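# Assemble two printed parts to match the displayed model

## Task

Join the two 3D-printed parts so they match the assembled example sitting on the stand; the robot must stay upright and level at the end, since tipping or leaning counts as failure, and nothing may be knocked or moved outside the work area.

## Robot and tools

ROBOT. A Dexmate Vega: a three-wheeled base (two steered front wheels, a passive rear caster), a Z-folding torso (thigh, shank, chest), a head with a camera, and two 7-joint arms, each with a two-finger gripper and a wrist camera. From above it is 0.70 m long and 0.63 m wide (0.91 m with arms folded); its front edge lies 0.35 m ahead of the base origin. Nothing prevents it tipping over, and a fallen robot stays down.

FRAMES. All positions are in metres. The base frame sits on the floor on the centre line at the turning point (0.185 m behind the front axle): x forward, y left, z up. chest, left_hand and right_hand are reported in it. A hand point lies between the fingers, 0.033 m back from the closed tips; fingers point along its z, close along its y, and its back (where the camera is) faces -x. Reported hand positions can be off, more so at long reach. base_odometry is in the odometry frame, which is the base frame at scene start, and it counts wheel rotation only, so slip looks like travel.

TOOL move. One action per call; every argument but cameras belongs to the action. An action uses base and/or joints (with optional speeds or min_time_s), or target alone (optionally with min_time_s). An empty call just reports state and images.
- base: one key only, an offset from where the base currently is. translate_m (forward +, -2 to 2 m), strafe_m (left +, -2 to 2 m; heading may drift ~0.02 rad), rotate_rad (counter-clockwise +, -3.2 to 3.2 rad). Front wheels first steer into the new direction (up to ~1.1 s).
- joints: an object of absolute targets keyed by joint name, radians. Torso: torso_hip_rad 0 to 1.57, torso_knee_rad 0 to 3.141, torso_waist_rad -1.57 to 1.57 (chest forward lean = knee - hip - waist). Arms: shoulder pitch, shoulder yaw, upper arm roll, elbow, forearm roll, wrist pitch, wrist yaw, gripper per side. Signs differ between sides: left shoulder pitch + lowers the arm, right shoulder pitch - lowers it; left wrist pitch + tips the hand down, right - does. Elbow -3.041 to 0.214 (0 straight). Gripper 0 (closed) to 0.785, a per-finger angle. Head: head_pan_rad ±2.792 (+ left), head_tilt_rad ±1.483, head_camera_tilt_rad -1.483 to 1.378 (+ looks down). Torso presets (hip, knee, waist): stand 0.469, 1.617, 1.048 (start); stand_high 0.78, 1.57, 0.44; lean_20 0.52, 1.05, 0.18; lean_45 0.52, 1.05, -0.26; low_lean_45 0, 0, -0.79. Arm fold, in key order shoulder pitch to wrist yaw: left 1, 0.5, -0.6, -2.5, 0, -0.9, 0; right -1, -0.5, 0.6, -2.5, 0, 0.9, 0. Fold arms before going to low_lean_45.
- target: an absolute hand pose in the base frame: side ("left"/"right"), x, y, z in m (-3 to 3), pitch_deg (90 fingers down, 0 level; -30 to 95), heading_deg (0 forward, + counter-clockwise), optional roll_deg (default 0), heading and roll -360 to 360, optional line_only (true refuses anything but a straight-line move). It is checked only against the robot, not the scene; the robot must be stationary. Long moves may stop as "short (part of ...)": resend the same target. Failing straight lines become arcs that may swing the elbow wide or flip the hand.
- speeds: per-action top speeds: translate_m 0.04 to 0.5 m/s (default 0.3), strafe_m 0.04 to 0.3, rotate_rad 0.1 to 0.6. min_time_s (0.1 to 8) sets a minimum duration for arm and head motions.
- cameras: list from head_camera, left_wrist_camera, right_wrist_camera, all; [] for none.

Other tools: wait(seconds 0 to 10, cameras) lets the scene run; zoom_image(camera, region [x0,y0,x1,y1] in pixels, at most 504 each way) enlarges part of the latest image; read_manual gives licence text only; finished_scene ends the scene irreversibly, and the assembly must hold without the robot.

RESULTS. "move" reads done or the worst status. base_status, joint_status, left_hand_status, right_hand_status: done, off_target (resting short, may still push), contact_stop (arm pushed near full torque ~0.6 s; its whole group, torso or one arm, stops and drops targets), time_out, not_followed (collision check withheld the arm; "joint command not followed" or "pose unreachable" with a cause), refused (nothing moved; later move/wait/finish calls in the same reply are skipped), reached (within 10 mm and 2 deg), short (with error). turned_by_wheels and turned_by_imu give rotation since last report; an IMU turn above 0.03 rad after a straight or sideways drive suggests a collision. A count near zero means blocked or a wheel unable to steer. base_tilt gives forward/right lean in degrees (~2 deg bias). Torques and Motor temperatures are per arm joint; MOTOR HOT appears from 65 C, an over-temperature stop at 80 C. A TORQUE FAULT freezes an arm for 10 s. on_its_own lists uncommanded actions.

GRIPPER. Pads form a V: gap about 0.24 x angle - 0.002 m at the hand point. Parallel objects touch first 0.03 m nearer the wrist. The angle reached says nothing about holding; squeeze is set by commanding below the fitting angle. Over-squeezing can eject wide parts; thin parts grip weakly. Objects sag ~0.02 m in the soft fingers.

AVOID. Arms colliding or pressing on each other (can end the scene), grippers closing on the other hand, dropping or releasing moving parts, hitting furniture hard or at high speed, arms hanging straight down in lean postures (they strike the base), unfolding arms into the table, driving faster than default with the chest forward and a load out, and leaving an arm pressing or stretched (it heats). Move an arm clear after any stop. The robot holds its last command while you deliberate.

Each tool is called after "Request:" in YAML: its name, and indented under it one key for each argument.

## Session

Request:
move:

Scene clock: 0.00 s.
Joint torques (N m): no reading
Motor temperatures (°C): left_arm=[36 38 42 42 45 49 48] | right_arm=[39 39 43 40 41 42 44]
base_odometry: x=+0.000 y=+0.000 heading=+0.000
turned_by_wheels: +0.000
turned_by_imu: +0.000
base_tilt: forward=-0.1 right=-0.1
base_status: not commanded
joint_positions: torso_hip_rad=+0.469 torso_knee_rad=+1.617 torso_waist_rad=+1.048 left_shoulder_pitch_rad=+2.197 left_shoulder_yaw_rad=+0.018 left_upper_arm_roll_rad=-0.007 left_elbow_rad=-1.085 left_forearm_roll_rad=-0.011 left_wrist_pitch_rad=-0.498 left_wrist_yaw_rad=+0.014 left_gripper_rad=+0.005 right_shoulder_pitch_rad=-2.195 right_shoulder_yaw_rad=+0.009 right_upper_arm_roll_rad=-0.004 right_elbow_rad=-1.105 right_forearm_roll_rad=-0.020 right_wrist_pitch_rad=+0.514 right_wrist_yaw_rad=-0.019 right_gripper_rad=+0.005 head_pan_rad=+0.000 head_tilt_rad=+0.000 head_camera_tilt_rad=+0.000
joint_status: not commanded
chest: x=-0.0112 y=+0.0000 z=+1.4155 quat_wxyz=(+0.999, +0.000, +0.050, +0.000) (m; base frame)
left_hand: x=+0.1699 y=+0.2483 z=+0.6208 quat_wxyz=(+0.416, -0.002, +0.909, +0.014) pitch_deg=+40.9 heading_deg=+2.0 roll_deg=+1.8 back=up (m; base frame)
right_hand: x=+0.1850 y=-0.2251 z=+0.6324 quat_wxyz=(+0.432, -0.002, +0.902, -0.004) pitch_deg=+38.8 heading_deg=-0.4 roll_deg=-0.7 back=up (m; base frame)
pictures: head_camera, left_wrist_camera, right_wrist_camera

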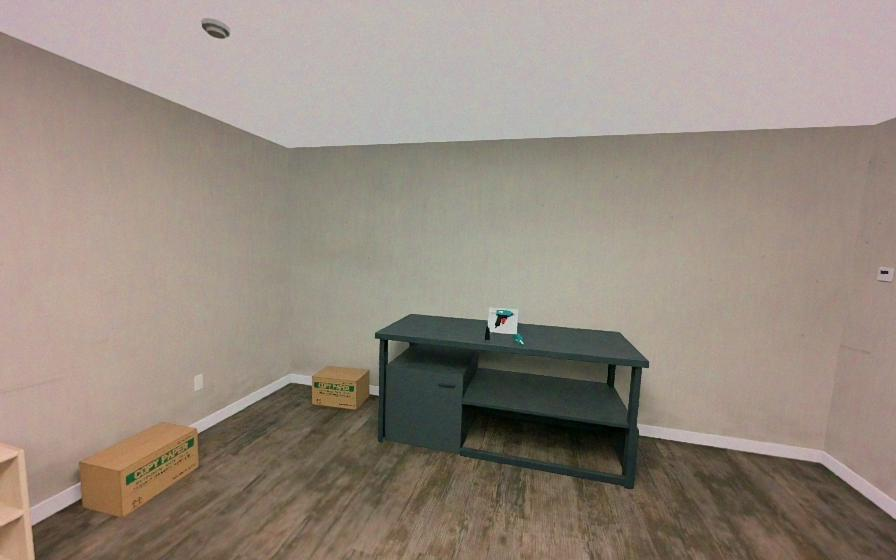

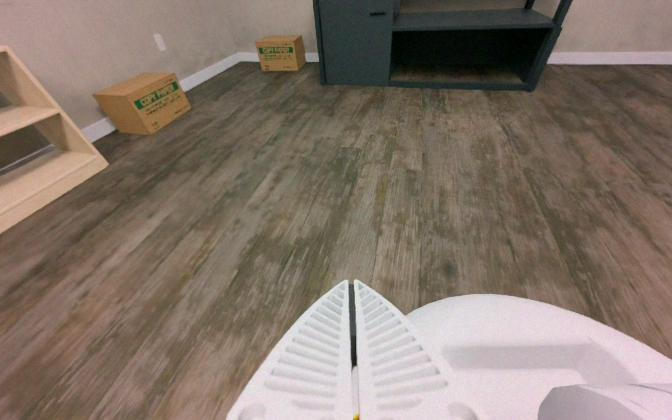

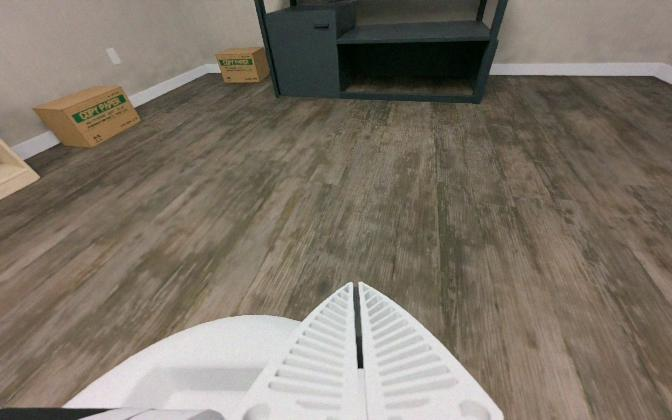

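Request:
zoom_image:
  camera: "head_camera"
  region: [370, 290, 650, 490]

Request:
zoom_image:
  camera: "head_camera"
  region: [470, 300, 540, 350]

Scaled by 1.800 from the camera's 896x560 image, which has a finer 960x600 frame.

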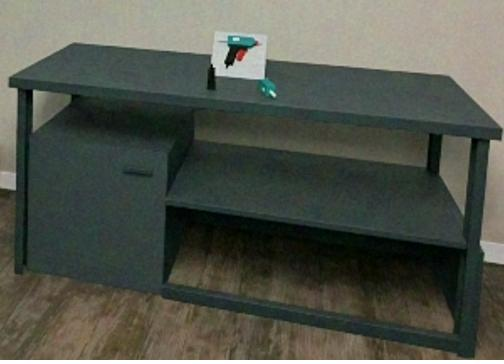

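Scaled by 7.200 from the camera's 896x560 image, which has a finer 960x600 frame.

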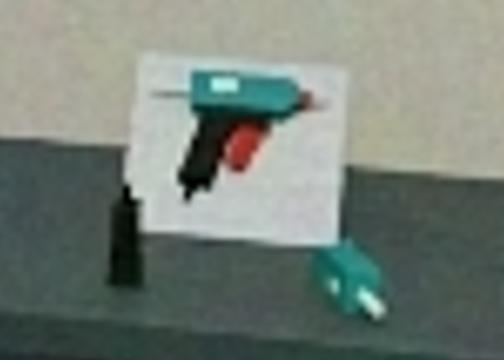

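Request:
move:
  base: {"rotate_rad":-0.29}
  joints: {"head_camera_tilt_rad":0.5}

Request:
move:
  base: {"translate_m":1.2}

Request:
move:
  base: {"strafe_m":0.37}
  cameras: ["head_camera"]

Scene clock: 2.57 s.
Joint torques (N m): left_arm=[7.92 -0.14 1.08 -2.49 -0.11 -1.76 -0.23] | right_arm=[-5.58 -0.24 1.72 -0.3 -0.28 0.16 0.1]
move: done
base_odometry: x=+0.000 y=+0.000 heading=-0.289
turned_by_wheels: -0.289
turned_by_imu: -0.282
base_tilt: forward=-0.1 right=-0.2
base_status: done
joint_positions: torso_hip_rad=+0.469 torso_knee_rad=+1.617 torso_waist_rad=+1.048 left_shoulder_pitch_rad=+2.197 left_shoulder_yaw_rad=+0.018 left_upper_arm_roll_rad=-0.007 left_elbow_rad=-1.085 left_forearm_roll_rad=-0.011 left_wrist_pitch_rad=-0.498 left_wrist_yaw_rad=+0.014 left_gripper_rad=+0.005 right_shoulder_pitch_rad=-2.195 right_shoulder_yaw_rad=+0.009 right_upper_arm_roll_rad=-0.004 right_elbow_rad=-1.105 right_forearm_roll_rad=-0.020 right_wrist_pitch_rad=+0.514 right_wrist_yaw_rad=-0.019 right_gripper_rad=+0.005 head_pan_rad=+0.000 head_tilt_rad=+0.000 head_camera_tilt_rad=+0.499
joint_status: all done
chest: x=-0.0112 y=+0.0000 z=+1.4155 quat_wxyz=(+0.999, +0.000, +0.050, +0.000) (m; base frame)
left_hand: x=+0.1699 y=+0.2483 z=+0.6208 quat_wxyz=(+0.416, -0.002, +0.909, +0.014) pitch_deg=+40.9 heading_deg=+2.0 roll_deg=+1.8 back=up (m; base frame)
right_hand: x=+0.1850 y=-0.2251 z=+0.6324 quat_wxyz=(+0.432, -0.002, +0.902, -0.004) pitch_deg=+38.8 heading_deg=-0.4 roll_deg=-0.7 back=up (m; base frame)
pictures: none

Scene clock: 8.50 s.
Joint torques (N m): left_arm=[6.94 0.29 0.78 -1.23 -0.19 -2.71 0.22] | right_arm=[-4 1.18 -0.78 -1.89 0.28 0.12 0.09]
move: done
base_odometry: x=+1.150 y=-0.343 heading=-0.290
turned_by_wheels: -0.001
turned_by_imu: -0.001
base_tilt: forward=-0.1 right=-0.1
base_status: done
joint_positions: torso_hip_rad=+0.469 torso_knee_rad=+1.617 torso_waist_rad=+1.048 left_shoulder_pitch_rad=+2.197 left_shoulder_yaw_rad=+0.018 left_upper_arm_roll_rad=-0.007 left_elbow_rad=-1.085 left_forearm_roll_rad=-0.011 left_wrist_pitch_rad=-0.498 left_wrist_yaw_rad=+0.014 left_gripper_rad=+0.005 right_shoulder_pitch_rad=-2.195 right_shoulder_yaw_rad=+0.009 right_upper_arm_roll_rad=-0.004 right_elbow_rad=-1.105 right_forearm_roll_rad=-0.020 right_wrist_pitch_rad=+0.514 right_wrist_yaw_rad=-0.019 right_gripper_rad=+0.005 head_pan_rad=+0.000 head_tilt_rad=+0.000 head_camera_tilt_rad=+0.499
joint_status: not commanded
chest: x=-0.0111 y=+0.0000 z=+1.4155 quat_wxyz=(+0.999, +0.000, +0.050, +0.000) (m; base frame)
left_hand: x=+0.1699 y=+0.2483 z=+0.6208 quat_wxyz=(+0.416, -0.002, +0.909, +0.014) pitch_deg=+40.9 heading_deg=+2.0 roll_deg=+1.8 back=up (m; base frame)
right_hand: x=+0.1850 y=-0.2251 z=+0.6324 quat_wxyz=(+0.432, -0.002, +0.902, -0.004) pitch_deg=+38.8 heading_deg=-0.4 roll_deg=-0.7 back=up (m; base frame)
pictures: none

Scene clock: 12.57 s.
Joint torques (N m): left_arm=[7.35 2.58 1.86 -1.48 -0.24 -1.32 0.26] | right_arm=[-3.6 1.3 -0.66 -2.3 0.47 0 0.14]
move: done
base_odometry: x=+1.258 y=+0.013 heading=-0.297
turned_by_wheels: -0.007
turned_by_imu: -0.004
base_tilt: forward=-0.1 right=-0.1
base_status: done
joint_positions: torso_hip_rad=+0.469 torso_knee_rad=+1.617 torso_waist_rad=+1.048 left_shoulder_pitch_rad=+2.197 left_shoulder_yaw_rad=+0.018 left_upper_arm_roll_rad=-0.007 left_elbow_rad=-1.085 left_forearm_roll_rad=-0.011 left_wrist_pitch_rad=-0.498 left_wrist_yaw_rad=+0.014 left_gripper_rad=+0.005 right_shoulder_pitch_rad=-2.195 right_shoulder_yaw_rad=+0.009 right_upper_arm_roll_rad=-0.004 right_elbow_rad=-1.105 right_forearm_roll_rad=-0.020 right_wrist_pitch_rad=+0.514 right_wrist_yaw_rad=-0.019 right_gripper_rad=+0.005 head_pan_rad=+0.000 head_tilt_rad=+0.000 head_camera_tilt_rad=+0.499
joint_status: not commanded
chest: x=-0.0111 y=+0.0000 z=+1.4155 quat_wxyz=(+0.999, +0.000, +0.050, +0.000) (m; base frame)
left_hand: x=+0.1699 y=+0.2483 z=+0.6208 quat_wxyz=(+0.416, -0.002, +0.909, +0.014) pitch_deg=+40.9 heading_deg=+2.0 roll_deg=+1.8 back=up (m; base frame)
right_hand: x=+0.1850 y=-0.2251 z=+0.6324 quat_wxyz=(+0.432, -0.002, +0.902, -0.004) pitch_deg=+38.8 heading_deg=-0.4 roll_deg=-0.7 back=up (m; base frame)
pictures: head_camera
camera_calibration:
head_camera: T_world_to_cam=[[0.0262213, -0.998734, 0.0429199, -0.0362414], [-0.570723, -0.0502061, -0.819606, 1.22212], [0.820724, -0.00300423, -0.571318, 0.871353], [0, 0, 0, 1]] pos_world=[-0.0166987, 0.02778, 1.50103]

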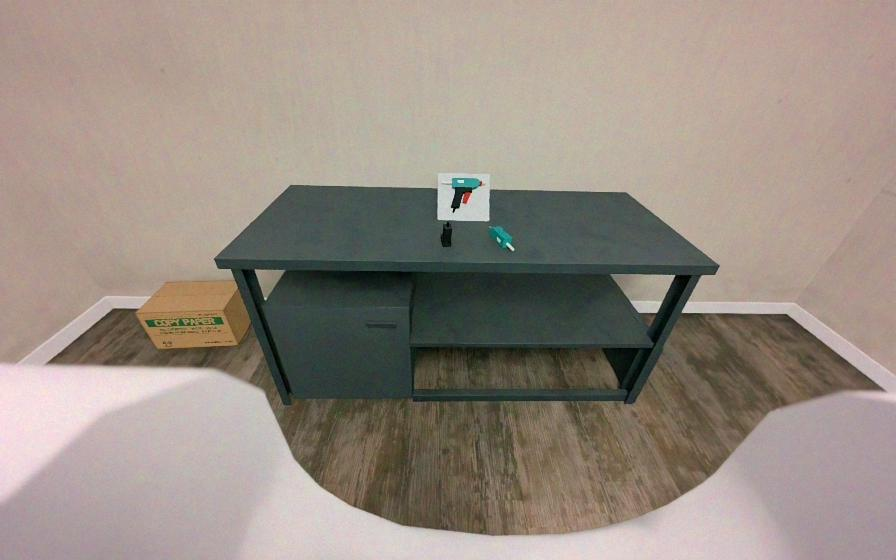

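Request:
zoom_image:
  camera: "head_camera"
  region: [420, 165, 540, 265]

Scaled by 4.200 from the camera's 896x560 image, which has a finer 960x600 frame.

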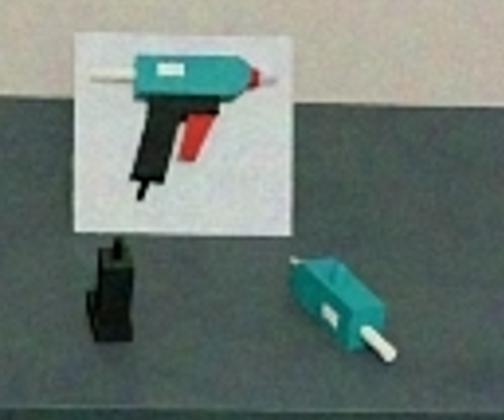

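Request:
move:
  base: {"translate_m":0.48}
  joints: {"head_camera_tilt_rad":0.8}
  cameras: ["head_camera"]

Request:
zoom_image:
  camera: "head_camera"
  region: [390, 90, 570, 250]

Scene clock: 19.60 s.
Joint torques (N m): left_arm=[8.71 0.16 1.06 -1.08 -0.03 -0.92 0] | right_arm=[-3.25 1.58 -0.36 -1.79 -0.21 1.85 0.09]
move: done
base_odometry: x=+1.717 y=-0.127 heading=-0.297
turned_by_wheels: -0.001
turned_by_imu: +0.001
base_tilt: forward=-0.1 right=-0.1
base_status: done
joint_positions: torso_hip_rad=+0.469 torso_knee_rad=+1.617 torso_waist_rad=+1.048 left_shoulder_pitch_rad=+2.197 left_shoulder_yaw_rad=+0.018 left_upper_arm_roll_rad=-0.007 left_elbow_rad=-1.085 left_forearm_roll_rad=-0.011 left_wrist_pitch_rad=-0.498 left_wrist_yaw_rad=+0.014 left_gripper_rad=+0.005 right_shoulder_pitch_rad=-2.195 right_shoulder_yaw_rad=+0.009 right_upper_arm_roll_rad=-0.004 right_elbow_rad=-1.105 right_forearm_roll_rad=-0.020 right_wrist_pitch_rad=+0.514 right_wrist_yaw_rad=-0.019 right_gripper_rad=+0.005 head_pan_rad=+0.000 head_tilt_rad=+0.000 head_camera_tilt_rad=+0.799
joint_status: all done
chest: x=-0.0111 y=+0.0000 z=+1.4155 quat_wxyz=(+0.999, +0.000, +0.050, +0.000) (m; base frame)
left_hand: x=+0.1699 y=+0.2483 z=+0.6208 quat_wxyz=(+0.416, -0.002, +0.909, +0.014) pitch_deg=+40.9 heading_deg=+2.0 roll_deg=+1.8 back=up (m; base frame)
right_hand: x=+0.1850 y=-0.2251 z=+0.6324 quat_wxyz=(+0.432, -0.002, +0.902, -0.004) pitch_deg=+38.8 heading_deg=-0.4 roll_deg=-0.7 back=up (m; base frame)
pictures: head_camera
camera_calibration:
head_camera: T_world_to_cam=[[0.0377334, -0.998734, 0.0332559, -0.0210132], [-0.78742, -0.0502069, -0.614368, 0.900886], [0.61526, -0.0030042, -0.788318, 1.17698], [0, 0, 0, 1]] pos_world=[-0.0139797, 0.02778, 1.48201]

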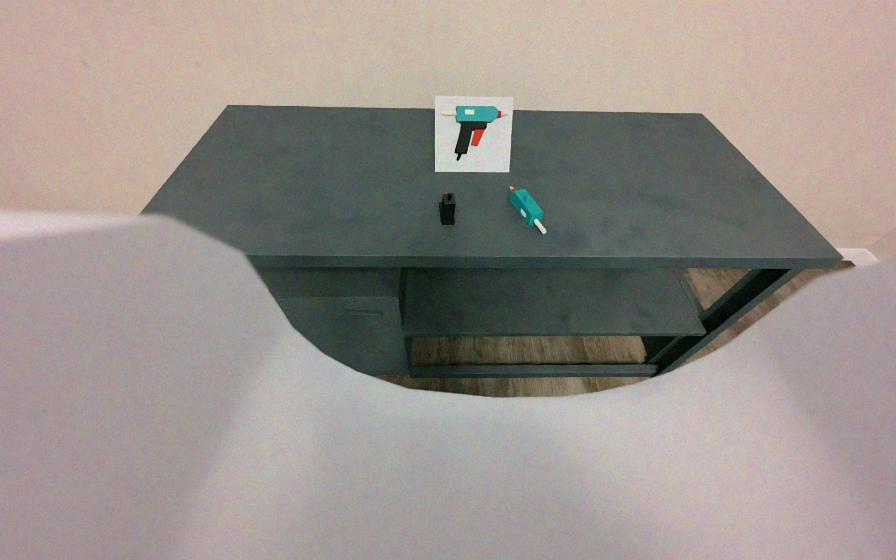

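Scaled by 2.800 from the camera's 896x560 image, which has a finer 960x600 frame.

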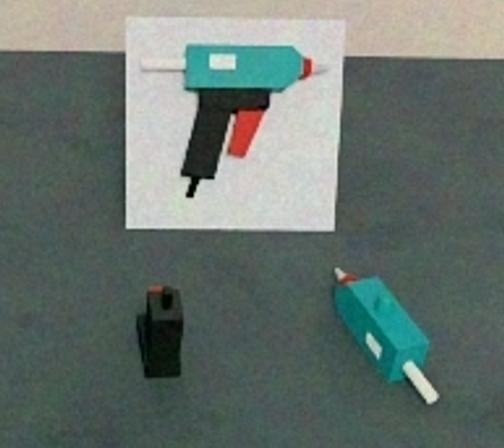

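Request:
move:
  base: {"translate_m":0.07}
  joints: {"torso_waist_rad":0.75,"head_camera_tilt_rad":0.6,"right_gripper_rad":0.4}

Request:
move:
  target: {"side":"right","x":0.33,"y":-0.25,"z":1.1,"pitch_deg":60,"heading_deg":0}
  cameras: ["all"]

Request:
zoom_image:
  camera: "head_camera"
  region: [390, 90, 570, 250]

Scene clock: 23.13 s.
Joint torques (N m): left_arm=[12.63 1.05 0.24 0.19 0.09 -1.08 -0.03] | right_arm=[-10.36 0.21 -0.81 0.48 0.39 -0.02 0.42]
move: done
base_odometry: x=+1.784 y=-0.147 heading=-0.298
turned_by_wheels: +0.000
turned_by_imu: +0.000
base_tilt: forward=-0.1 right=-0.1
base_status: done
joint_positions: torso_hip_rad=+0.469 torso_knee_rad=+1.617 torso_waist_rad=+0.750 left_shoulder_pitch_rad=+2.197 left_shoulder_yaw_rad=+0.018 left_upper_arm_roll_rad=-0.007 left_elbow_rad=-1.085 left_forearm_roll_rad=-0.011 left_wrist_pitch_rad=-0.498 left_wrist_yaw_rad=+0.014 left_gripper_rad=+0.005 right_shoulder_pitch_rad=-2.195 right_shoulder_yaw_rad=+0.009 right_upper_arm_roll_rad=-0.004 right_elbow_rad=-1.105 right_forearm_roll_rad=-0.020 right_wrist_pitch_rad=+0.514 right_wrist_yaw_rad=-0.019 right_gripper_rad=+0.400 head_pan_rad=+0.000 head_tilt_rad=+0.000 head_camera_tilt_rad=+0.601
joint_status: all done
chest: x=+0.1213 y=+0.0000 z=+1.3999 quat_wxyz=(+0.980, +0.000, +0.198, +0.000) (m; base frame)
left_hand: x=+0.0611 y=+0.2483 z=+0.5871 quat_wxyz=(+0.276, +0.000, +0.961, +0.014) pitch_deg=+57.9 heading_deg=+2.8 roll_deg=+2.9 back=up (m; base frame)
right_hand: x=+0.0790 y=-0.2251 z=+0.5938 quat_wxyz=(+0.294, -0.003, +0.956, -0.004) pitch_deg=+55.8 heading_deg=-0.6 roll_deg=-0.9 back=up (m; base frame)
pictures: none

Scene clock: 23.43 s.
Joint torques (N m): left_arm=[13.8 0.95 0.46 1.83 0.26 -0.98 -0.05] | right_arm=[-7.33 1.37 -0.12 -0.69 0.22 -0.34 -0.18]
move: refused
base_odometry: x=+1.784 y=-0.147 heading=-0.298
turned_by_wheels: +0.000
turned_by_imu: +0.000
base_tilt: forward=-0.1 right=-0.1
base_status: not commanded
joint_positions: torso_hip_rad=+0.469 torso_knee_rad=+1.617 torso_waist_rad=+0.750 left_shoulder_pitch_rad=+2.197 left_shoulder_yaw_rad=+0.018 left_upper_arm_roll_rad=-0.007 left_elbow_rad=-1.085 left_forearm_roll_rad=-0.011 left_wrist_pitch_rad=-0.498 left_wrist_yaw_rad=+0.014 left_gripper_rad=+0.005 right_shoulder_pitch_rad=-2.195 right_shoulder_yaw_rad=+0.009 right_upper_arm_roll_rad=-0.004 right_elbow_rad=-1.105 right_forearm_roll_rad=-0.020 right_wrist_pitch_rad=+0.514 right_wrist_yaw_rad=-0.019 right_gripper_rad=+0.400 head_pan_rad=+0.000 head_tilt_rad=+0.000 head_camera_tilt_rad=+0.601
joint_status: not commanded
chest: x=+0.1213 y=+0.0000 z=+1.3999 quat_wxyz=(+0.980, +0.000, +0.198, +0.000) (m; base frame)
left_hand: x=+0.0611 y=+0.2483 z=+0.5871 quat_wxyz=(+0.276, +0.000, +0.961, +0.014) pitch_deg=+57.9 heading_deg=+2.8 roll_deg=+2.9 back=up (m; base frame)
right_hand: x=+0.0790 y=-0.2251 z=+0.5938 quat_wxyz=(+0.294, -0.003, +0.956, -0.004) pitch_deg=+55.8 heading_deg=-0.6 roll_deg=-0.9 back=up (m; base frame)
right_hand_status: refused: the arm stands too near the robot already: the right finger within 0.3 cm of the torso (limit 2.0). Nothing moved. Move it clear with "joints".
pictures: head_camera, left_wrist_camera, right_wrist_camera
camera_calibration:
head_camera: T_world_to_cam=[[0.0408363, -0.998734, 0.0293631, -0.0213601], [-0.844297, -0.0502073, -0.533518, 0.908003], [0.534317, -0.00300428, -0.845279, 1.1732], [0, 0, 0, 1]] pos_world=[0.140633, 0.02778, 1.47675]
left_wrist_camera: T_world_to_cam=[[-0.00347222, -0.998701, -0.0508386, 0.281459], [-0.869378, 0.0281362, -0.493345, 0.405988], [0.494135, 0.042485, -0.868347, 0.611533], [0, 0, 0, 1]] pos_world=[0.0517546, 0.243689, 0.745624]
right_wrist_camera: T_world_to_cam=[[-0.0307456, -0.998591, -0.0432602, -0.18846], [-0.850477, 0.0488743, -0.523737, 0.456503], [0.525113, 0.0206892, -0.850781, 0.609282], [0, 0, 0, 1]] pos_world=[0.0625088, -0.223112, 0.7493]

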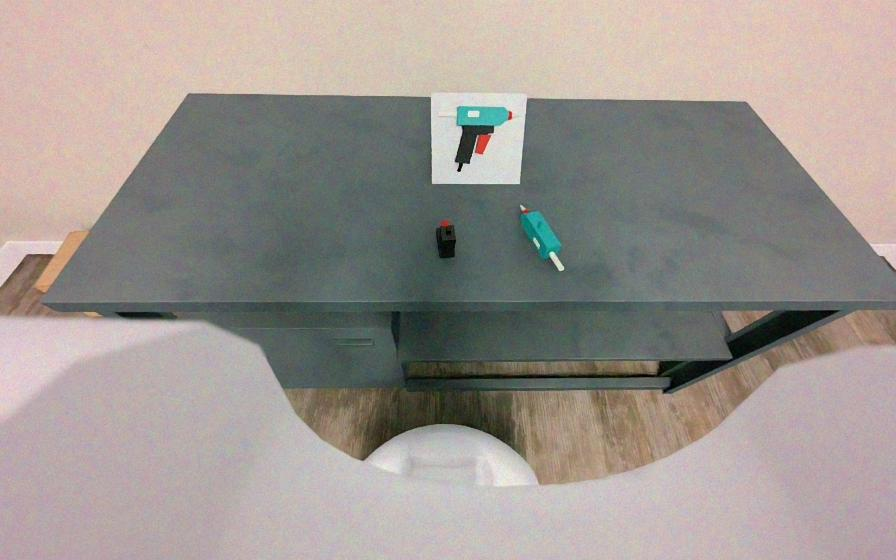

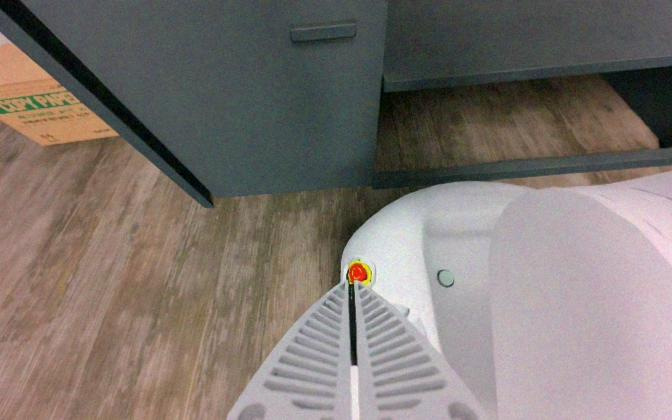

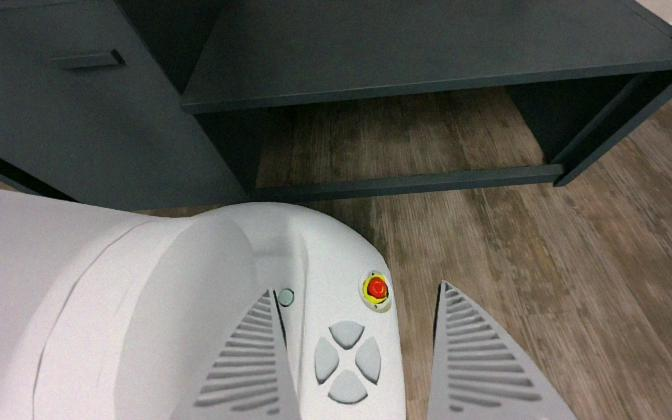

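Scaled by 2.800 from the camera's 896x560 image, which has a finer 960x600 frame.

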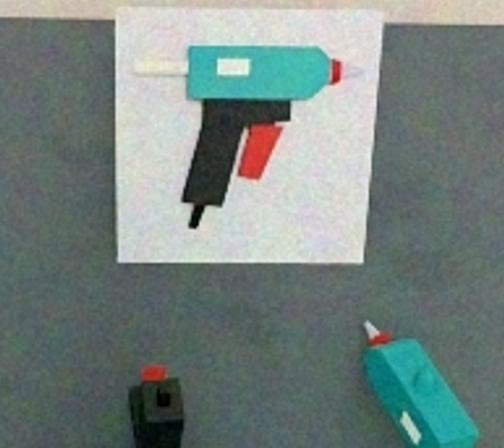

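Request:
move:
  joints: {"right_shoulder_yaw_rad":-0.3,"right_elbow_rad":-1.5}

Request:
move:
  target: {"side":"right","x":0.33,"y":-0.25,"z":1.1,"pitch_deg":60,"heading_deg":0}
  cameras: ["all"]

Request:
zoom_image:
  camera: "head_camera"
  region: [400, 180, 600, 300]

Scene clock: 26.60 s.
Joint torques (N m): left_arm=[13.37 -0.78 0.37 1.59 -0.15 -2.22 -0.28] | right_arm=[-5.16 -1.61 2.76 -1.59 0.95 1.62 -0.39]
move: done
base_odometry: x=+1.784 y=-0.147 heading=-0.298
turned_by_wheels: +0.000
turned_by_imu: +0.000
base_tilt: forward=-0.1 right=-0.1
base_status: not commanded
joint_positions: torso_hip_rad=+0.469 torso_knee_rad=+1.617 torso_waist_rad=+0.750 left_shoulder_pitch_rad=+2.197 left_shoulder_yaw_rad=+0.018 left_upper_arm_roll_rad=-0.007 left_elbow_rad=-1.085 left_forearm_roll_rad=-0.011 left_wrist_pitch_rad=-0.498 left_wrist_yaw_rad=+0.014 left_gripper_rad=+0.005 right_shoulder_pitch_rad=-2.195 right_shoulder_yaw_rad=-0.296 right_upper_arm_roll_rad=-0.004 right_elbow_rad=-1.495 right_forearm_roll_rad=-0.020 right_wrist_pitch_rad=+0.514 right_wrist_yaw_rad=-0.019 right_gripper_rad=+0.400 head_pan_rad=+0.000 head_tilt_rad=+0.000 head_camera_tilt_rad=+0.601
joint_status: all done
chest: x=+0.1213 y=+0.0000 z=+1.3999 quat_wxyz=(+0.980, +0.000, +0.198, +0.000) (m; base frame)
left_hand: x=+0.0611 y=+0.2483 z=+0.5871 quat_wxyz=(+0.276, +0.000, +0.961, +0.014) pitch_deg=+57.9 heading_deg=+2.8 roll_deg=+2.9 back=up (m; base frame)
right_hand: x=+0.2938 y=-0.2805 z=+0.7162 quat_wxyz=(+0.468, -0.152, +0.870, -0.014) pitch_deg=+34.1 heading_deg=+8.2 roll_deg=-11.7 back=up (m; base frame)
pictures: none

Scene clock: 26.90 s.
Joint torques (N m): left_arm=[14.89 1.32 0.53 1.27 0.13 -1.21 -0.17] | right_arm=[-5.59 -3.72 1.85 -2.9 -0.14 0.9 -0.44]
move: refused
base_odometry: x=+1.784 y=-0.147 heading=-0.298
turned_by_wheels: +0.000
turned_by_imu: +0.000
base_tilt: forward=-0.1 right=-0.1
base_status: not commanded
joint_positions: torso_hip_rad=+0.469 torso_knee_rad=+1.617 torso_waist_rad=+0.750 left_shoulder_pitch_rad=+2.197 left_shoulder_yaw_rad=+0.018 left_upper_arm_roll_rad=-0.007 left_elbow_rad=-1.085 left_forearm_roll_rad=-0.011 left_wrist_pitch_rad=-0.498 left_wrist_yaw_rad=+0.014 left_gripper_rad=+0.005 right_shoulder_pitch_rad=-2.195 right_shoulder_yaw_rad=-0.298 right_upper_arm_roll_rad=-0.004 right_elbow_rad=-1.497 right_forearm_roll_rad=-0.020 right_wrist_pitch_rad=+0.514 right_wrist_yaw_rad=-0.019 right_gripper_rad=+0.400 head_pan_rad=+0.000 head_tilt_rad=+0.000 head_camera_tilt_rad=+0.601
joint_status: not commanded
chest: x=+0.1213 y=+0.0000 z=+1.3999 quat_wxyz=(+0.980, +0.000, +0.198, +0.000) (m; base frame)
left_hand: x=+0.0611 y=+0.2483 z=+0.5871 quat_wxyz=(+0.276, +0.000, +0.961, +0.014) pitch_deg=+57.9 heading_deg=+2.8 roll_deg=+2.9 back=up (m; base frame)
right_hand: x=+0.2950 y=-0.2803 z=+0.7172 quat_wxyz=(+0.469, -0.153, +0.869, -0.014) pitch_deg=+34.0 heading_deg=+8.3 roll_deg=-11.7 back=up (m; base frame)
right_hand_status: refused: no posture of the arm gets there (right_elbow_rad and right_wrist_yaw_rad at their limits): the closest leaves the hand 1.5 cm and 2 deg from the pose. Nothing moved. At pitch 15 a posture exists at this place; the way there is not checked.
pictures: head_camera, left_wrist_camera, right_wrist_camera
camera_calibration:
head_camera: T_world_to_cam=[[0.0408363, -0.998734, 0.0293631, -0.0213601], [-0.844297, -0.0502073, -0.533518, 0.908003], [0.534317, -0.00300428, -0.845279, 1.1732], [0, 0, 0, 1]] pos_world=[0.140633, 0.02778, 1.47675]
left_wrist_camera: T_world_to_cam=[[-0.00347222, -0.998701, -0.0508386, 0.281459], [-0.869378, 0.0281362, -0.493345, 0.405988], [0.494135, 0.042485, -0.868347, 0.611533], [0, 0, 0, 1]] pos_world=[0.0517546, 0.243689, 0.745624]
right_wrist_camera: T_world_to_cam=[[0.243684, -0.963797, 0.108224, -0.411511], [-0.561616, -0.231205, -0.794438, 0.737996], [0.790699, 0.132812, -0.597625, 0.373511], [0, 0, 0, 1]] pos_world=[0.219414, -0.275592, 0.854047]

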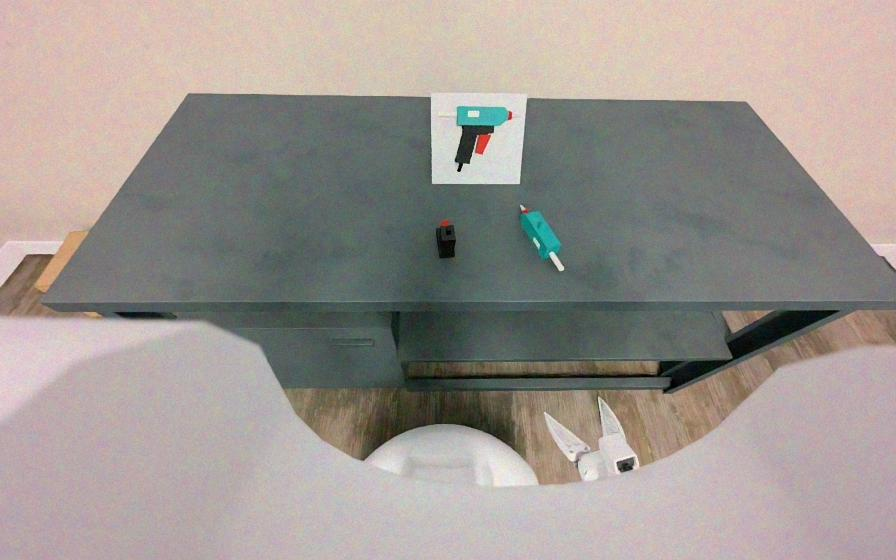

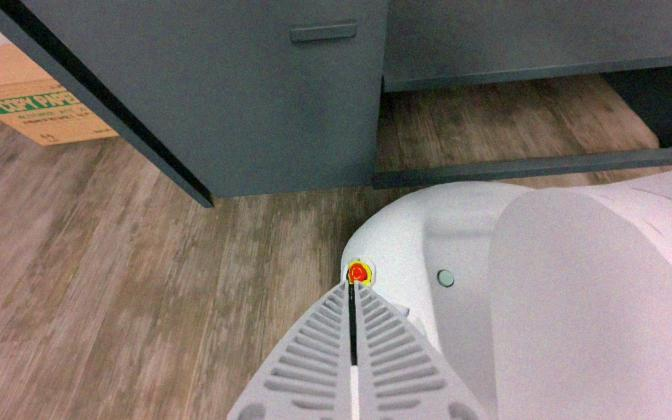

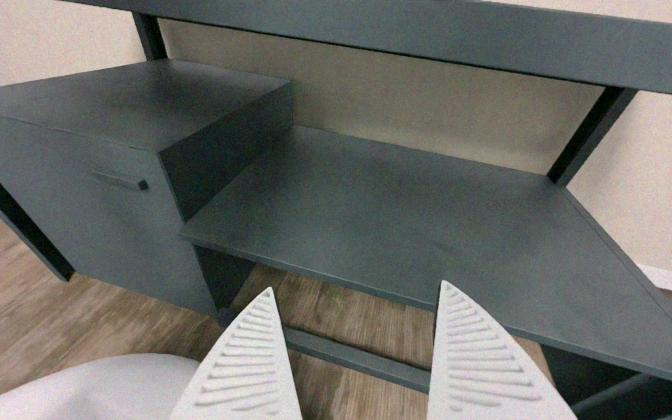

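Scaled by 2.520 from the camera's 896x560 image, which has a finer 960x600 frame.

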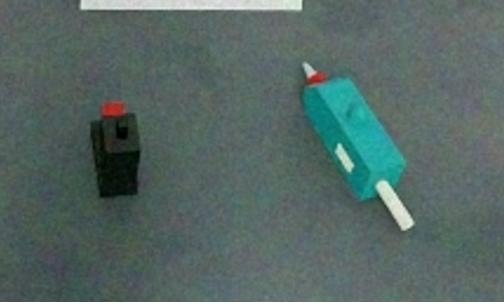

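Request:
move:
  target: {"side":"right","x":0.36,"y":-0.3,"z":1.12,"pitch_deg":15,"heading_deg":10}

Request:
move:
  target: {"side":"right","x":0.54,"y":-0.05,"z":1.1,"pitch_deg":75,"heading_deg":0}
  cameras: ["all"]

Scene clock: 32.33 s.
Joint torques (N m): left_arm=[13.5 0.16 0.59 2.24 -0.28 -0.64 -0.12] | right_arm=[-9.93 2.34 7.48 -3.06 0.51 0.82 0.09]
move: done
base_odometry: x=+1.784 y=-0.147 heading=-0.298
turned_by_wheels: +0.000
turned_by_imu: +0.000
base_tilt: forward=-0.1 right=-0.1
base_status: not commanded
joint_positions: torso_hip_rad=+0.469 torso_knee_rad=+1.617 torso_waist_rad=+0.750 left_shoulder_pitch_rad=+2.197 left_shoulder_yaw_rad=+0.018 left_upper_arm_roll_rad=-0.007 left_elbow_rad=-1.085 left_forearm_roll_rad=-0.011 left_wrist_pitch_rad=-0.498 left_wrist_yaw_rad=+0.014 left_gripper_rad=+0.005 right_shoulder_pitch_rad=-3.018 right_shoulder_yaw_rad=-0.317 right_upper_arm_roll_rad=+0.493 right_elbow_rad=-2.589 right_forearm_roll_rad=+0.510 right_wrist_pitch_rad=+0.494 right_wrist_yaw_rad=+0.109 right_gripper_rad=+0.400 head_pan_rad=+0.000 head_tilt_rad=+0.000 head_camera_tilt_rad=+0.601
joint_status: not commanded
chest: x=+0.1213 y=+0.0000 z=+1.3999 quat_wxyz=(+0.980, +0.000, +0.198, +0.000) (m; base frame)
left_hand: x=+0.0611 y=+0.2483 z=+0.5871 quat_wxyz=(+0.276, +0.000, +0.961, +0.014) pitch_deg=+57.9 heading_deg=+2.8 roll_deg=+2.9 back=up (m; base frame)
right_hand: x=+0.3595 y=-0.3003 z=+1.1176 quat_wxyz=(+0.606, -0.069, +0.791, +0.052) pitch_deg=+15.1 heading_deg=+10.0 roll_deg=-0.1 back=up (m; base frame)
right_hand_status: reached (straight line, planned for 3.8 s): 2 mm and 0.1 deg off.
pictures: none

Scene clock: 43.77 s.
Joint torques (N m): left_arm=[12.7 0.1 1.3 1.88 -0.08 -0.76 -0.15] | right_arm=[16.89 -0.36 6.11 1.76 0.07 0.85 -0.24]
move: short
base_odometry: x=+1.784 y=-0.147 heading=-0.298
turned_by_wheels: +0.000
turned_by_imu: +0.000
base_tilt: forward=-0.1 right=-0.1
base_status: not commanded
joint_positions: torso_hip_rad=+0.469 torso_knee_rad=+1.617 torso_waist_rad=+0.750 left_shoulder_pitch_rad=+2.197 left_shoulder_yaw_rad=+0.018 left_upper_arm_roll_rad=-0.007 left_elbow_rad=-1.085 left_forearm_roll_rad=-0.011 left_wrist_pitch_rad=-0.498 left_wrist_yaw_rad=+0.014 left_gripper_rad=+0.005 right_shoulder_pitch_rad=+0.042 right_shoulder_yaw_rad=-0.667 right_upper_arm_roll_rad=-1.448 right_elbow_rad=-2.341 right_forearm_roll_rad=-0.037 right_wrist_pitch_rad=+0.099 right_wrist_yaw_rad=+1.127 right_gripper_rad=+0.400 head_pan_rad=+0.000 head_tilt_rad=+0.000 head_camera_tilt_rad=+0.601
joint_status: not commanded
chest: x=+0.1213 y=+0.0000 z=+1.3999 quat_wxyz=(+0.980, +0.000, +0.198, +0.000) (m; base frame)
left_hand: x=+0.0611 y=+0.2483 z=+0.5871 quat_wxyz=(+0.276, +0.000, +0.961, +0.014) pitch_deg=+57.9 heading_deg=+2.8 roll_deg=+2.9 back=up (m; base frame)
right_hand: x=+0.3194 y=+0.1414 z=+1.0809 quat_wxyz=(+0.277, -0.950, -0.063, +0.133) pitch_deg=+54.2 heading_deg=+119.4 roll_deg=-68.2 back=up (m; base frame)
right_hand_status: short (part of a checked arc of 12.0 s [the straight line was blocked; over the whole arc the hand travels 1.28 m to end 0.31 m from its start, up to 0.45 m off the straight line; right_shoulder_pitch_rad turns most, 3.72 rad; on the way or at its end the hand turns up to 173 deg from its attitude at the start], the rest not played, planned for 9.9 s): 293 mm and 44.9 deg off.
pictures: head_camera, left_wrist_camera, right_wrist_camera
camera_calibration:
head_camera: T_world_to_cam=[[0.0408363, -0.998734, 0.0293631, -0.0213601], [-0.844297, -0.0502073, -0.533518, 0.908003], [0.534317, -0.00300428, -0.845279, 1.1732], [0, 0, 0, 1]] pos_world=[0.140633, 0.02778, 1.47675]
left_wrist_camera: T_world_to_cam=[[-0.00347222, -0.998701, -0.0508386, 0.281459], [-0.869378, 0.0281362, -0.493345, 0.405988], [0.494135, 0.042485, -0.868347, 0.611533], [0, 0, 0, 1]] pos_world=[0.0517546, 0.243689, 0.745624]
right_wrist_camera: T_world_to_cam=[[0.00153916, 0.860333, 0.509731, -0.664893], [0.969792, 0.123053, -0.21062, -0.0321275], [-0.243927, 0.494657, -0.834155, 1.05058], [0, 0, 0, 1]] pos_world=[0.288444, 0.0563087, 1.20849]

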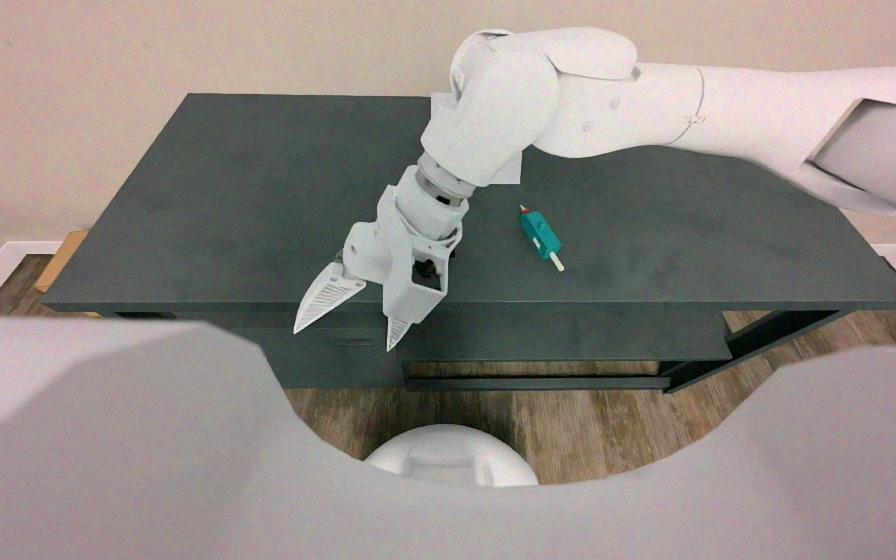

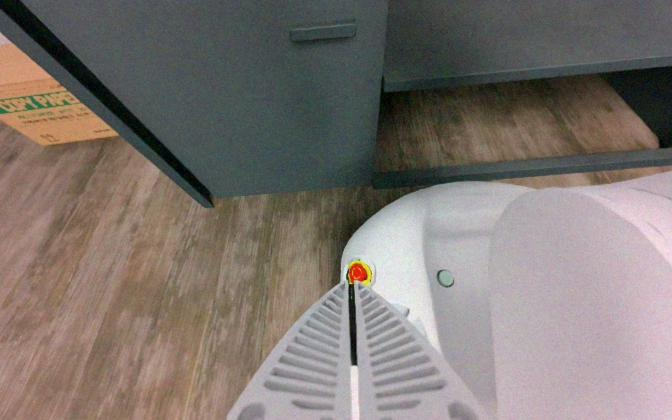

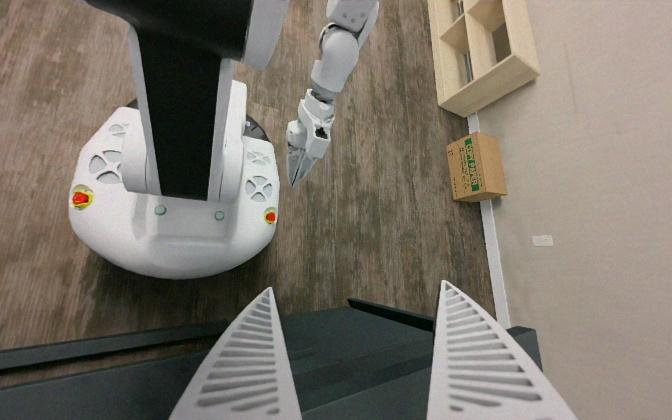

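Request:
move:
  target: {"side":"right","x":0.54,"y":-0.05,"z":1.1,"pitch_deg":75,"heading_deg":0}
  cameras: ["all"]

Scene clock: 47.93 s.
Joint torques (N m): left_arm=[10.35 -0.07 -0.13 1.01 -0.2 -1.2 0] | right_arm=[19.7 3.23 6.76 2.87 -0.55 -0.6 0.47]
move: done
base_odometry: x=+1.784 y=-0.147 heading=-0.298
turned_by_wheels: +0.000
turned_by_imu: +0.000
base_tilt: forward=+0.0 right=-0.2
base_status: not commanded
joint_positions: torso_hip_rad=+0.469 torso_knee_rad=+1.617 torso_waist_rad=+0.750 left_shoulder_pitch_rad=+2.197 left_shoulder_yaw_rad=+0.018 left_upper_arm_roll_rad=-0.007 left_elbow_rad=-1.085 left_forearm_roll_rad=-0.011 left_wrist_pitch_rad=-0.498 left_wrist_yaw_rad=+0.014 left_gripper_rad=+0.005 right_shoulder_pitch_rad=+0.699 right_shoulder_yaw_rad=-0.743 right_upper_arm_roll_rad=-1.863 right_elbow_rad=-2.289 right_forearm_roll_rad=-0.154 right_wrist_pitch_rad=+0.014 right_wrist_yaw_rad=+1.348 right_gripper_rad=+0.400 head_pan_rad=+0.000 head_tilt_rad=+0.000 head_camera_tilt_rad=+0.601
joint_status: not commanded
chest: x=+0.1213 y=+0.0000 z=+1.3999 quat_wxyz=(+0.980, +0.000, +0.198, +0.000) (m; base frame)
left_hand: x=+0.0611 y=+0.2483 z=+0.5871 quat_wxyz=(+0.276, +0.000, +0.961, +0.014) pitch_deg=+57.9 heading_deg=+2.8 roll_deg=+2.9 back=up (m; base frame)
right_hand: x=+0.5383 y=-0.0483 z=+1.0995 quat_wxyz=(+0.002, -0.992, -0.001, -0.129) pitch_deg=+75.2 heading_deg=+1.0 roll_deg=+1.0 back=down (m; base frame)
right_hand_status: reached (straight line, planned for 2.6 s): 2 mm and 0.4 deg off.
pictures: head_camera, left_wrist_camera, right_wrist_camera
camera_calibration:
head_camera: T_world_to_cam=[[0.0408363, -0.998734, 0.0293631, -0.0213601], [-0.844297, -0.0502073, -0.533518, 0.908003], [0.534317, -0.00300428, -0.845279, 1.1732], [0, 0, 0, 1]] pos_world=[0.140633, 0.02778, 1.47675]
left_wrist_camera: T_world_to_cam=[[-0.00347222, -0.998701, -0.0508386, 0.281459], [-0.869378, 0.0281362, -0.493345, 0.405988], [0.494135, 0.042485, -0.868347, 0.611533], [0, 0, 0, 1]] pos_world=[0.0517546, 0.243689, 0.745624]
right_wrist_camera: T_world_to_cam=[[0.0592839, 0.998231, -0.00451687, 0.0294754], [0.953211, -0.0552653, 0.297211, -0.775232], [0.296436, -0.0219254, -0.954801, 1.03006], [0, 0, 0, 1]] pos_world=[0.431866, -0.0496823, 1.21404]

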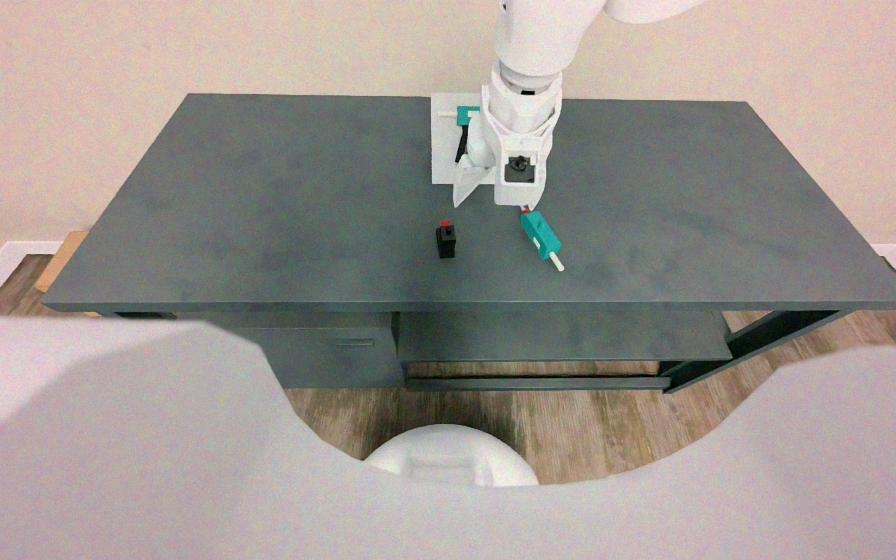

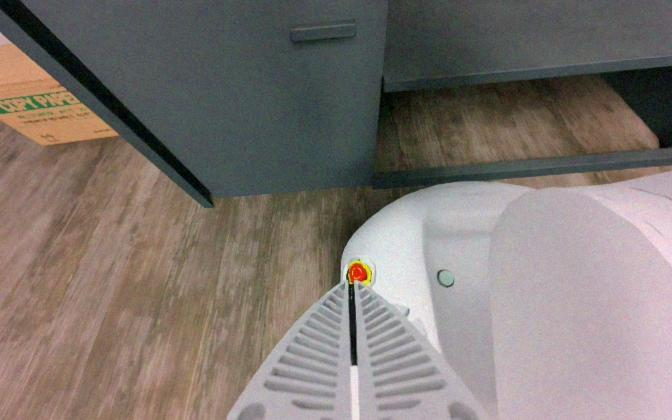

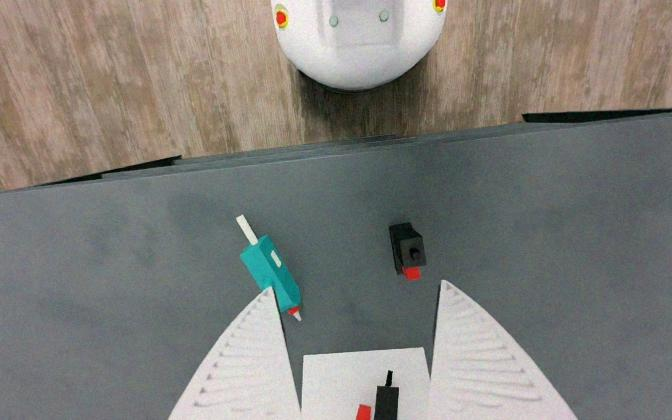

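Request:
zoom_image:
  camera: "right_wrist_camera"
  region: [220, 190, 460, 340]

Scaled by 2.100 from the camera's 672x420 image, which has a finer 960x600 frame.

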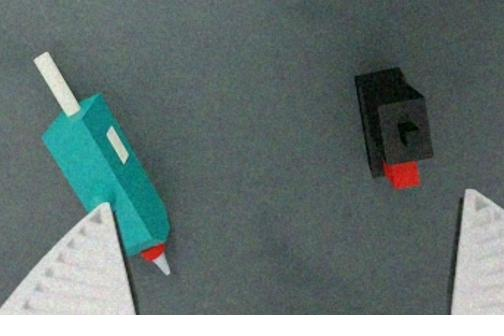

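Request:
move:
  target: {"side":"right","x":0.57,"y":-0.15,"z":1.08,"pitch_deg":75,"heading_deg":30,"line_only":true}

Scene clock: 53.67 s.
Joint torques (N m): left_arm=[13.32 0.85 -0.07 1.66 -0.19 -1.47 0.19] | right_arm=[8.7 1.68 11.97 2.2 0.54 -0.08 0.22]
move: done
base_odometry: x=+1.784 y=-0.147 heading=-0.298
turned_by_wheels: +0.000
turned_by_imu: +0.000
base_tilt: forward=+0.0 right=-0.2
base_status: not commanded
joint_positions: torso_hip_rad=+0.469 torso_knee_rad=+1.617 torso_waist_rad=+0.750 left_shoulder_pitch_rad=+2.197 left_shoulder_yaw_rad=+0.018 left_upper_arm_roll_rad=-0.007 left_elbow_rad=-1.085 left_forearm_roll_rad=-0.011 left_wrist_pitch_rad=-0.498 left_wrist_yaw_rad=+0.014 left_gripper_rad=+0.005 right_shoulder_pitch_rad=+0.687 right_shoulder_yaw_rad=-1.075 right_upper_arm_roll_rad=-1.876 right_elbow_rad=-2.107 right_forearm_roll_rad=-0.573 right_wrist_pitch_rad=+0.962 right_wrist_yaw_rad=+0.943 right_gripper_rad=+0.400 head_pan_rad=+0.000 head_tilt_rad=+0.000 head_camera_tilt_rad=+0.601
joint_status: not commanded
chest: x=+0.1213 y=+0.0000 z=+1.3999 quat_wxyz=(+0.980, +0.000, +0.198, +0.000) (m; base frame)
left_hand: x=+0.0611 y=+0.2483 z=+0.5871 quat_wxyz=(+0.276, +0.000, +0.961, +0.014) pitch_deg=+57.9 heading_deg=+2.8 roll_deg=+2.9 back=up (m; base frame)
right_hand: x=+0.5700 y=-0.1490 z=+1.0803 quat_wxyz=(+0.034, -0.958, -0.255, -0.127) pitch_deg=+74.9 heading_deg=+29.9 roll_deg=+0.1 back=down (m; base frame)
right_hand_status: reached (straight line, planned for 3.3 s): 1 mm and 0.2 deg off.
pictures: none

Request:
move:
  target: {"side":"right","x":0.578,"y":0.038,"z":1.01,"pitch_deg":75,"heading_deg":5.5,"line_only":true}
  cameras: ["head_camera","right_wrist_camera"]

Request:
zoom_image:
  camera: "right_wrist_camera"
  region: [120, 130, 480, 400]

Request:
zoom_image:
  camera: "head_camera"
  region: [380, 130, 600, 290]

Scene clock: 58.50 s.
Joint torques (N m): left_arm=[13.48 1.03 0.18 1.65 0.17 -1.77 0.1] | right_arm=[11.11 1.81 12.11 2.62 0.53 -0.04 -0.02]
move: done
base_odometry: x=+1.784 y=-0.147 heading=-0.298
turned_by_wheels: +0.000
turned_by_imu: +0.000
base_tilt: forward=-0.1 right=-0.2
base_status: not commanded
joint_positions: torso_hip_rad=+0.469 torso_knee_rad=+1.617 torso_waist_rad=+0.750 left_shoulder_pitch_rad=+2.197 left_shoulder_yaw_rad=+0.018 left_upper_arm_roll_rad=-0.007 left_elbow_rad=-1.085 left_forearm_roll_rad=-0.011 left_wrist_pitch_rad=-0.498 left_wrist_yaw_rad=+0.014 left_gripper_rad=+0.005 right_shoulder_pitch_rad=+0.473 right_shoulder_yaw_rad=-0.418 right_upper_arm_roll_rad=-1.867 right_elbow_rad=-1.920 right_forearm_roll_rad=-0.327 right_wrist_pitch_rad=+0.092 right_wrist_yaw_rad=+1.261 right_gripper_rad=+0.400 head_pan_rad=+0.000 head_tilt_rad=+0.000 head_camera_tilt_rad=+0.601
joint_status: not commanded
chest: x=+0.1213 y=+0.0000 z=+1.3999 quat_wxyz=(+0.980, +0.000, +0.198, +0.000) (m; base frame)
left_hand: x=+0.0611 y=+0.2483 z=+0.5871 quat_wxyz=(+0.276, +0.000, +0.961, +0.014) pitch_deg=+57.9 heading_deg=+2.8 roll_deg=+2.9 back=up (m; base frame)
right_hand: x=+0.5783 y=+0.0366 z=+1.0106 quat_wxyz=(+0.006, -0.990, -0.049, -0.131) pitch_deg=+75.0 heading_deg=+5.6 roll_deg=+0.0 back=down (m; base frame)
right_hand_status: reached (straight line, planned for 3.1 s): 2 mm and 0.2 deg off.
pictures: head_camera, right_wrist_camera
camera_calibration:
head_camera: T_world_to_cam=[[0.0408363, -0.998734, 0.0293631, -0.0213601], [-0.844297, -0.0502073, -0.533518, 0.908003], [0.534317, -0.00300428, -0.845279, 1.1732], [0, 0, 0, 1]] pos_world=[0.140633, 0.02778, 1.47675]
right_wrist_camera: T_world_to_cam=[[-0.0378545, 0.999246, -0.0086419, 0.00236533], [0.952656, 0.0386977, 0.301577, -0.789745], [0.301684, 0.00318328, -0.953403, 0.929774], [0, 0, 0, 1]] pos_world=[0.471947, 0.025238, 1.12464]

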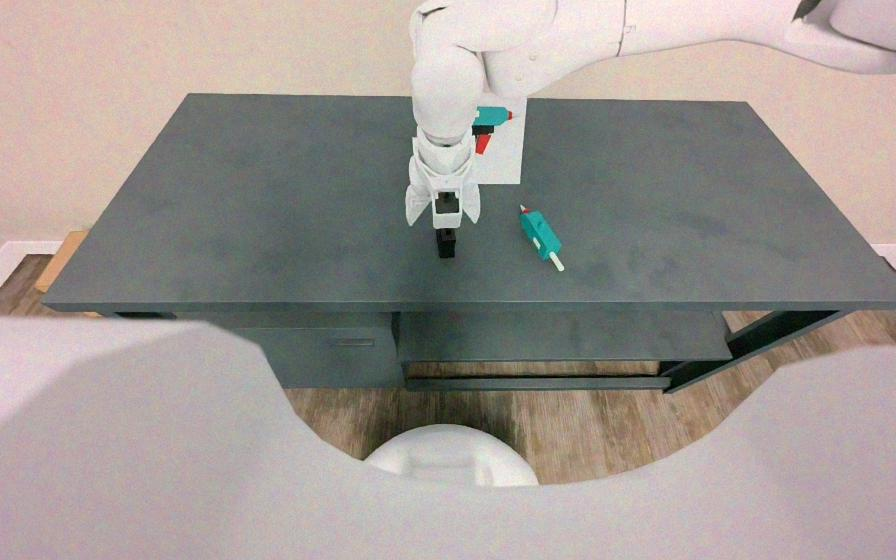

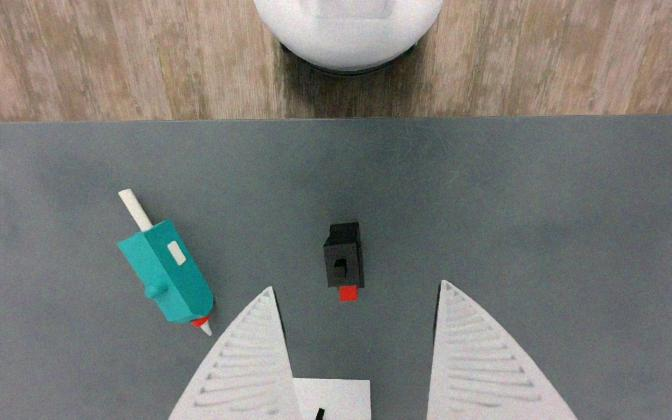

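Scaled by 1.400 from the camera's 672x420 image, which has a finer 960x600 frame.

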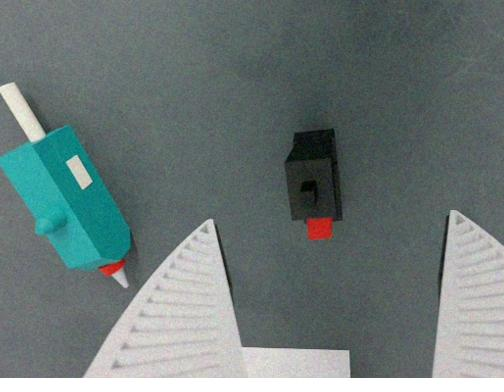

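Scaled by 2.291 from the camera's 896x560 image, which has a finer 960x600 frame.

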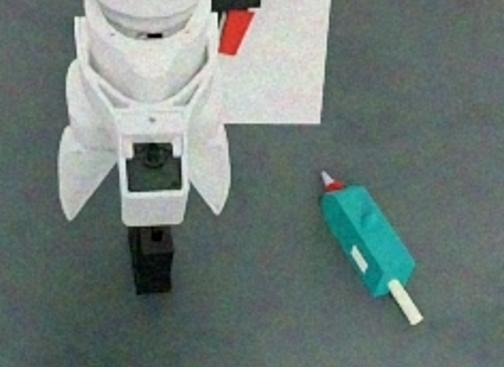

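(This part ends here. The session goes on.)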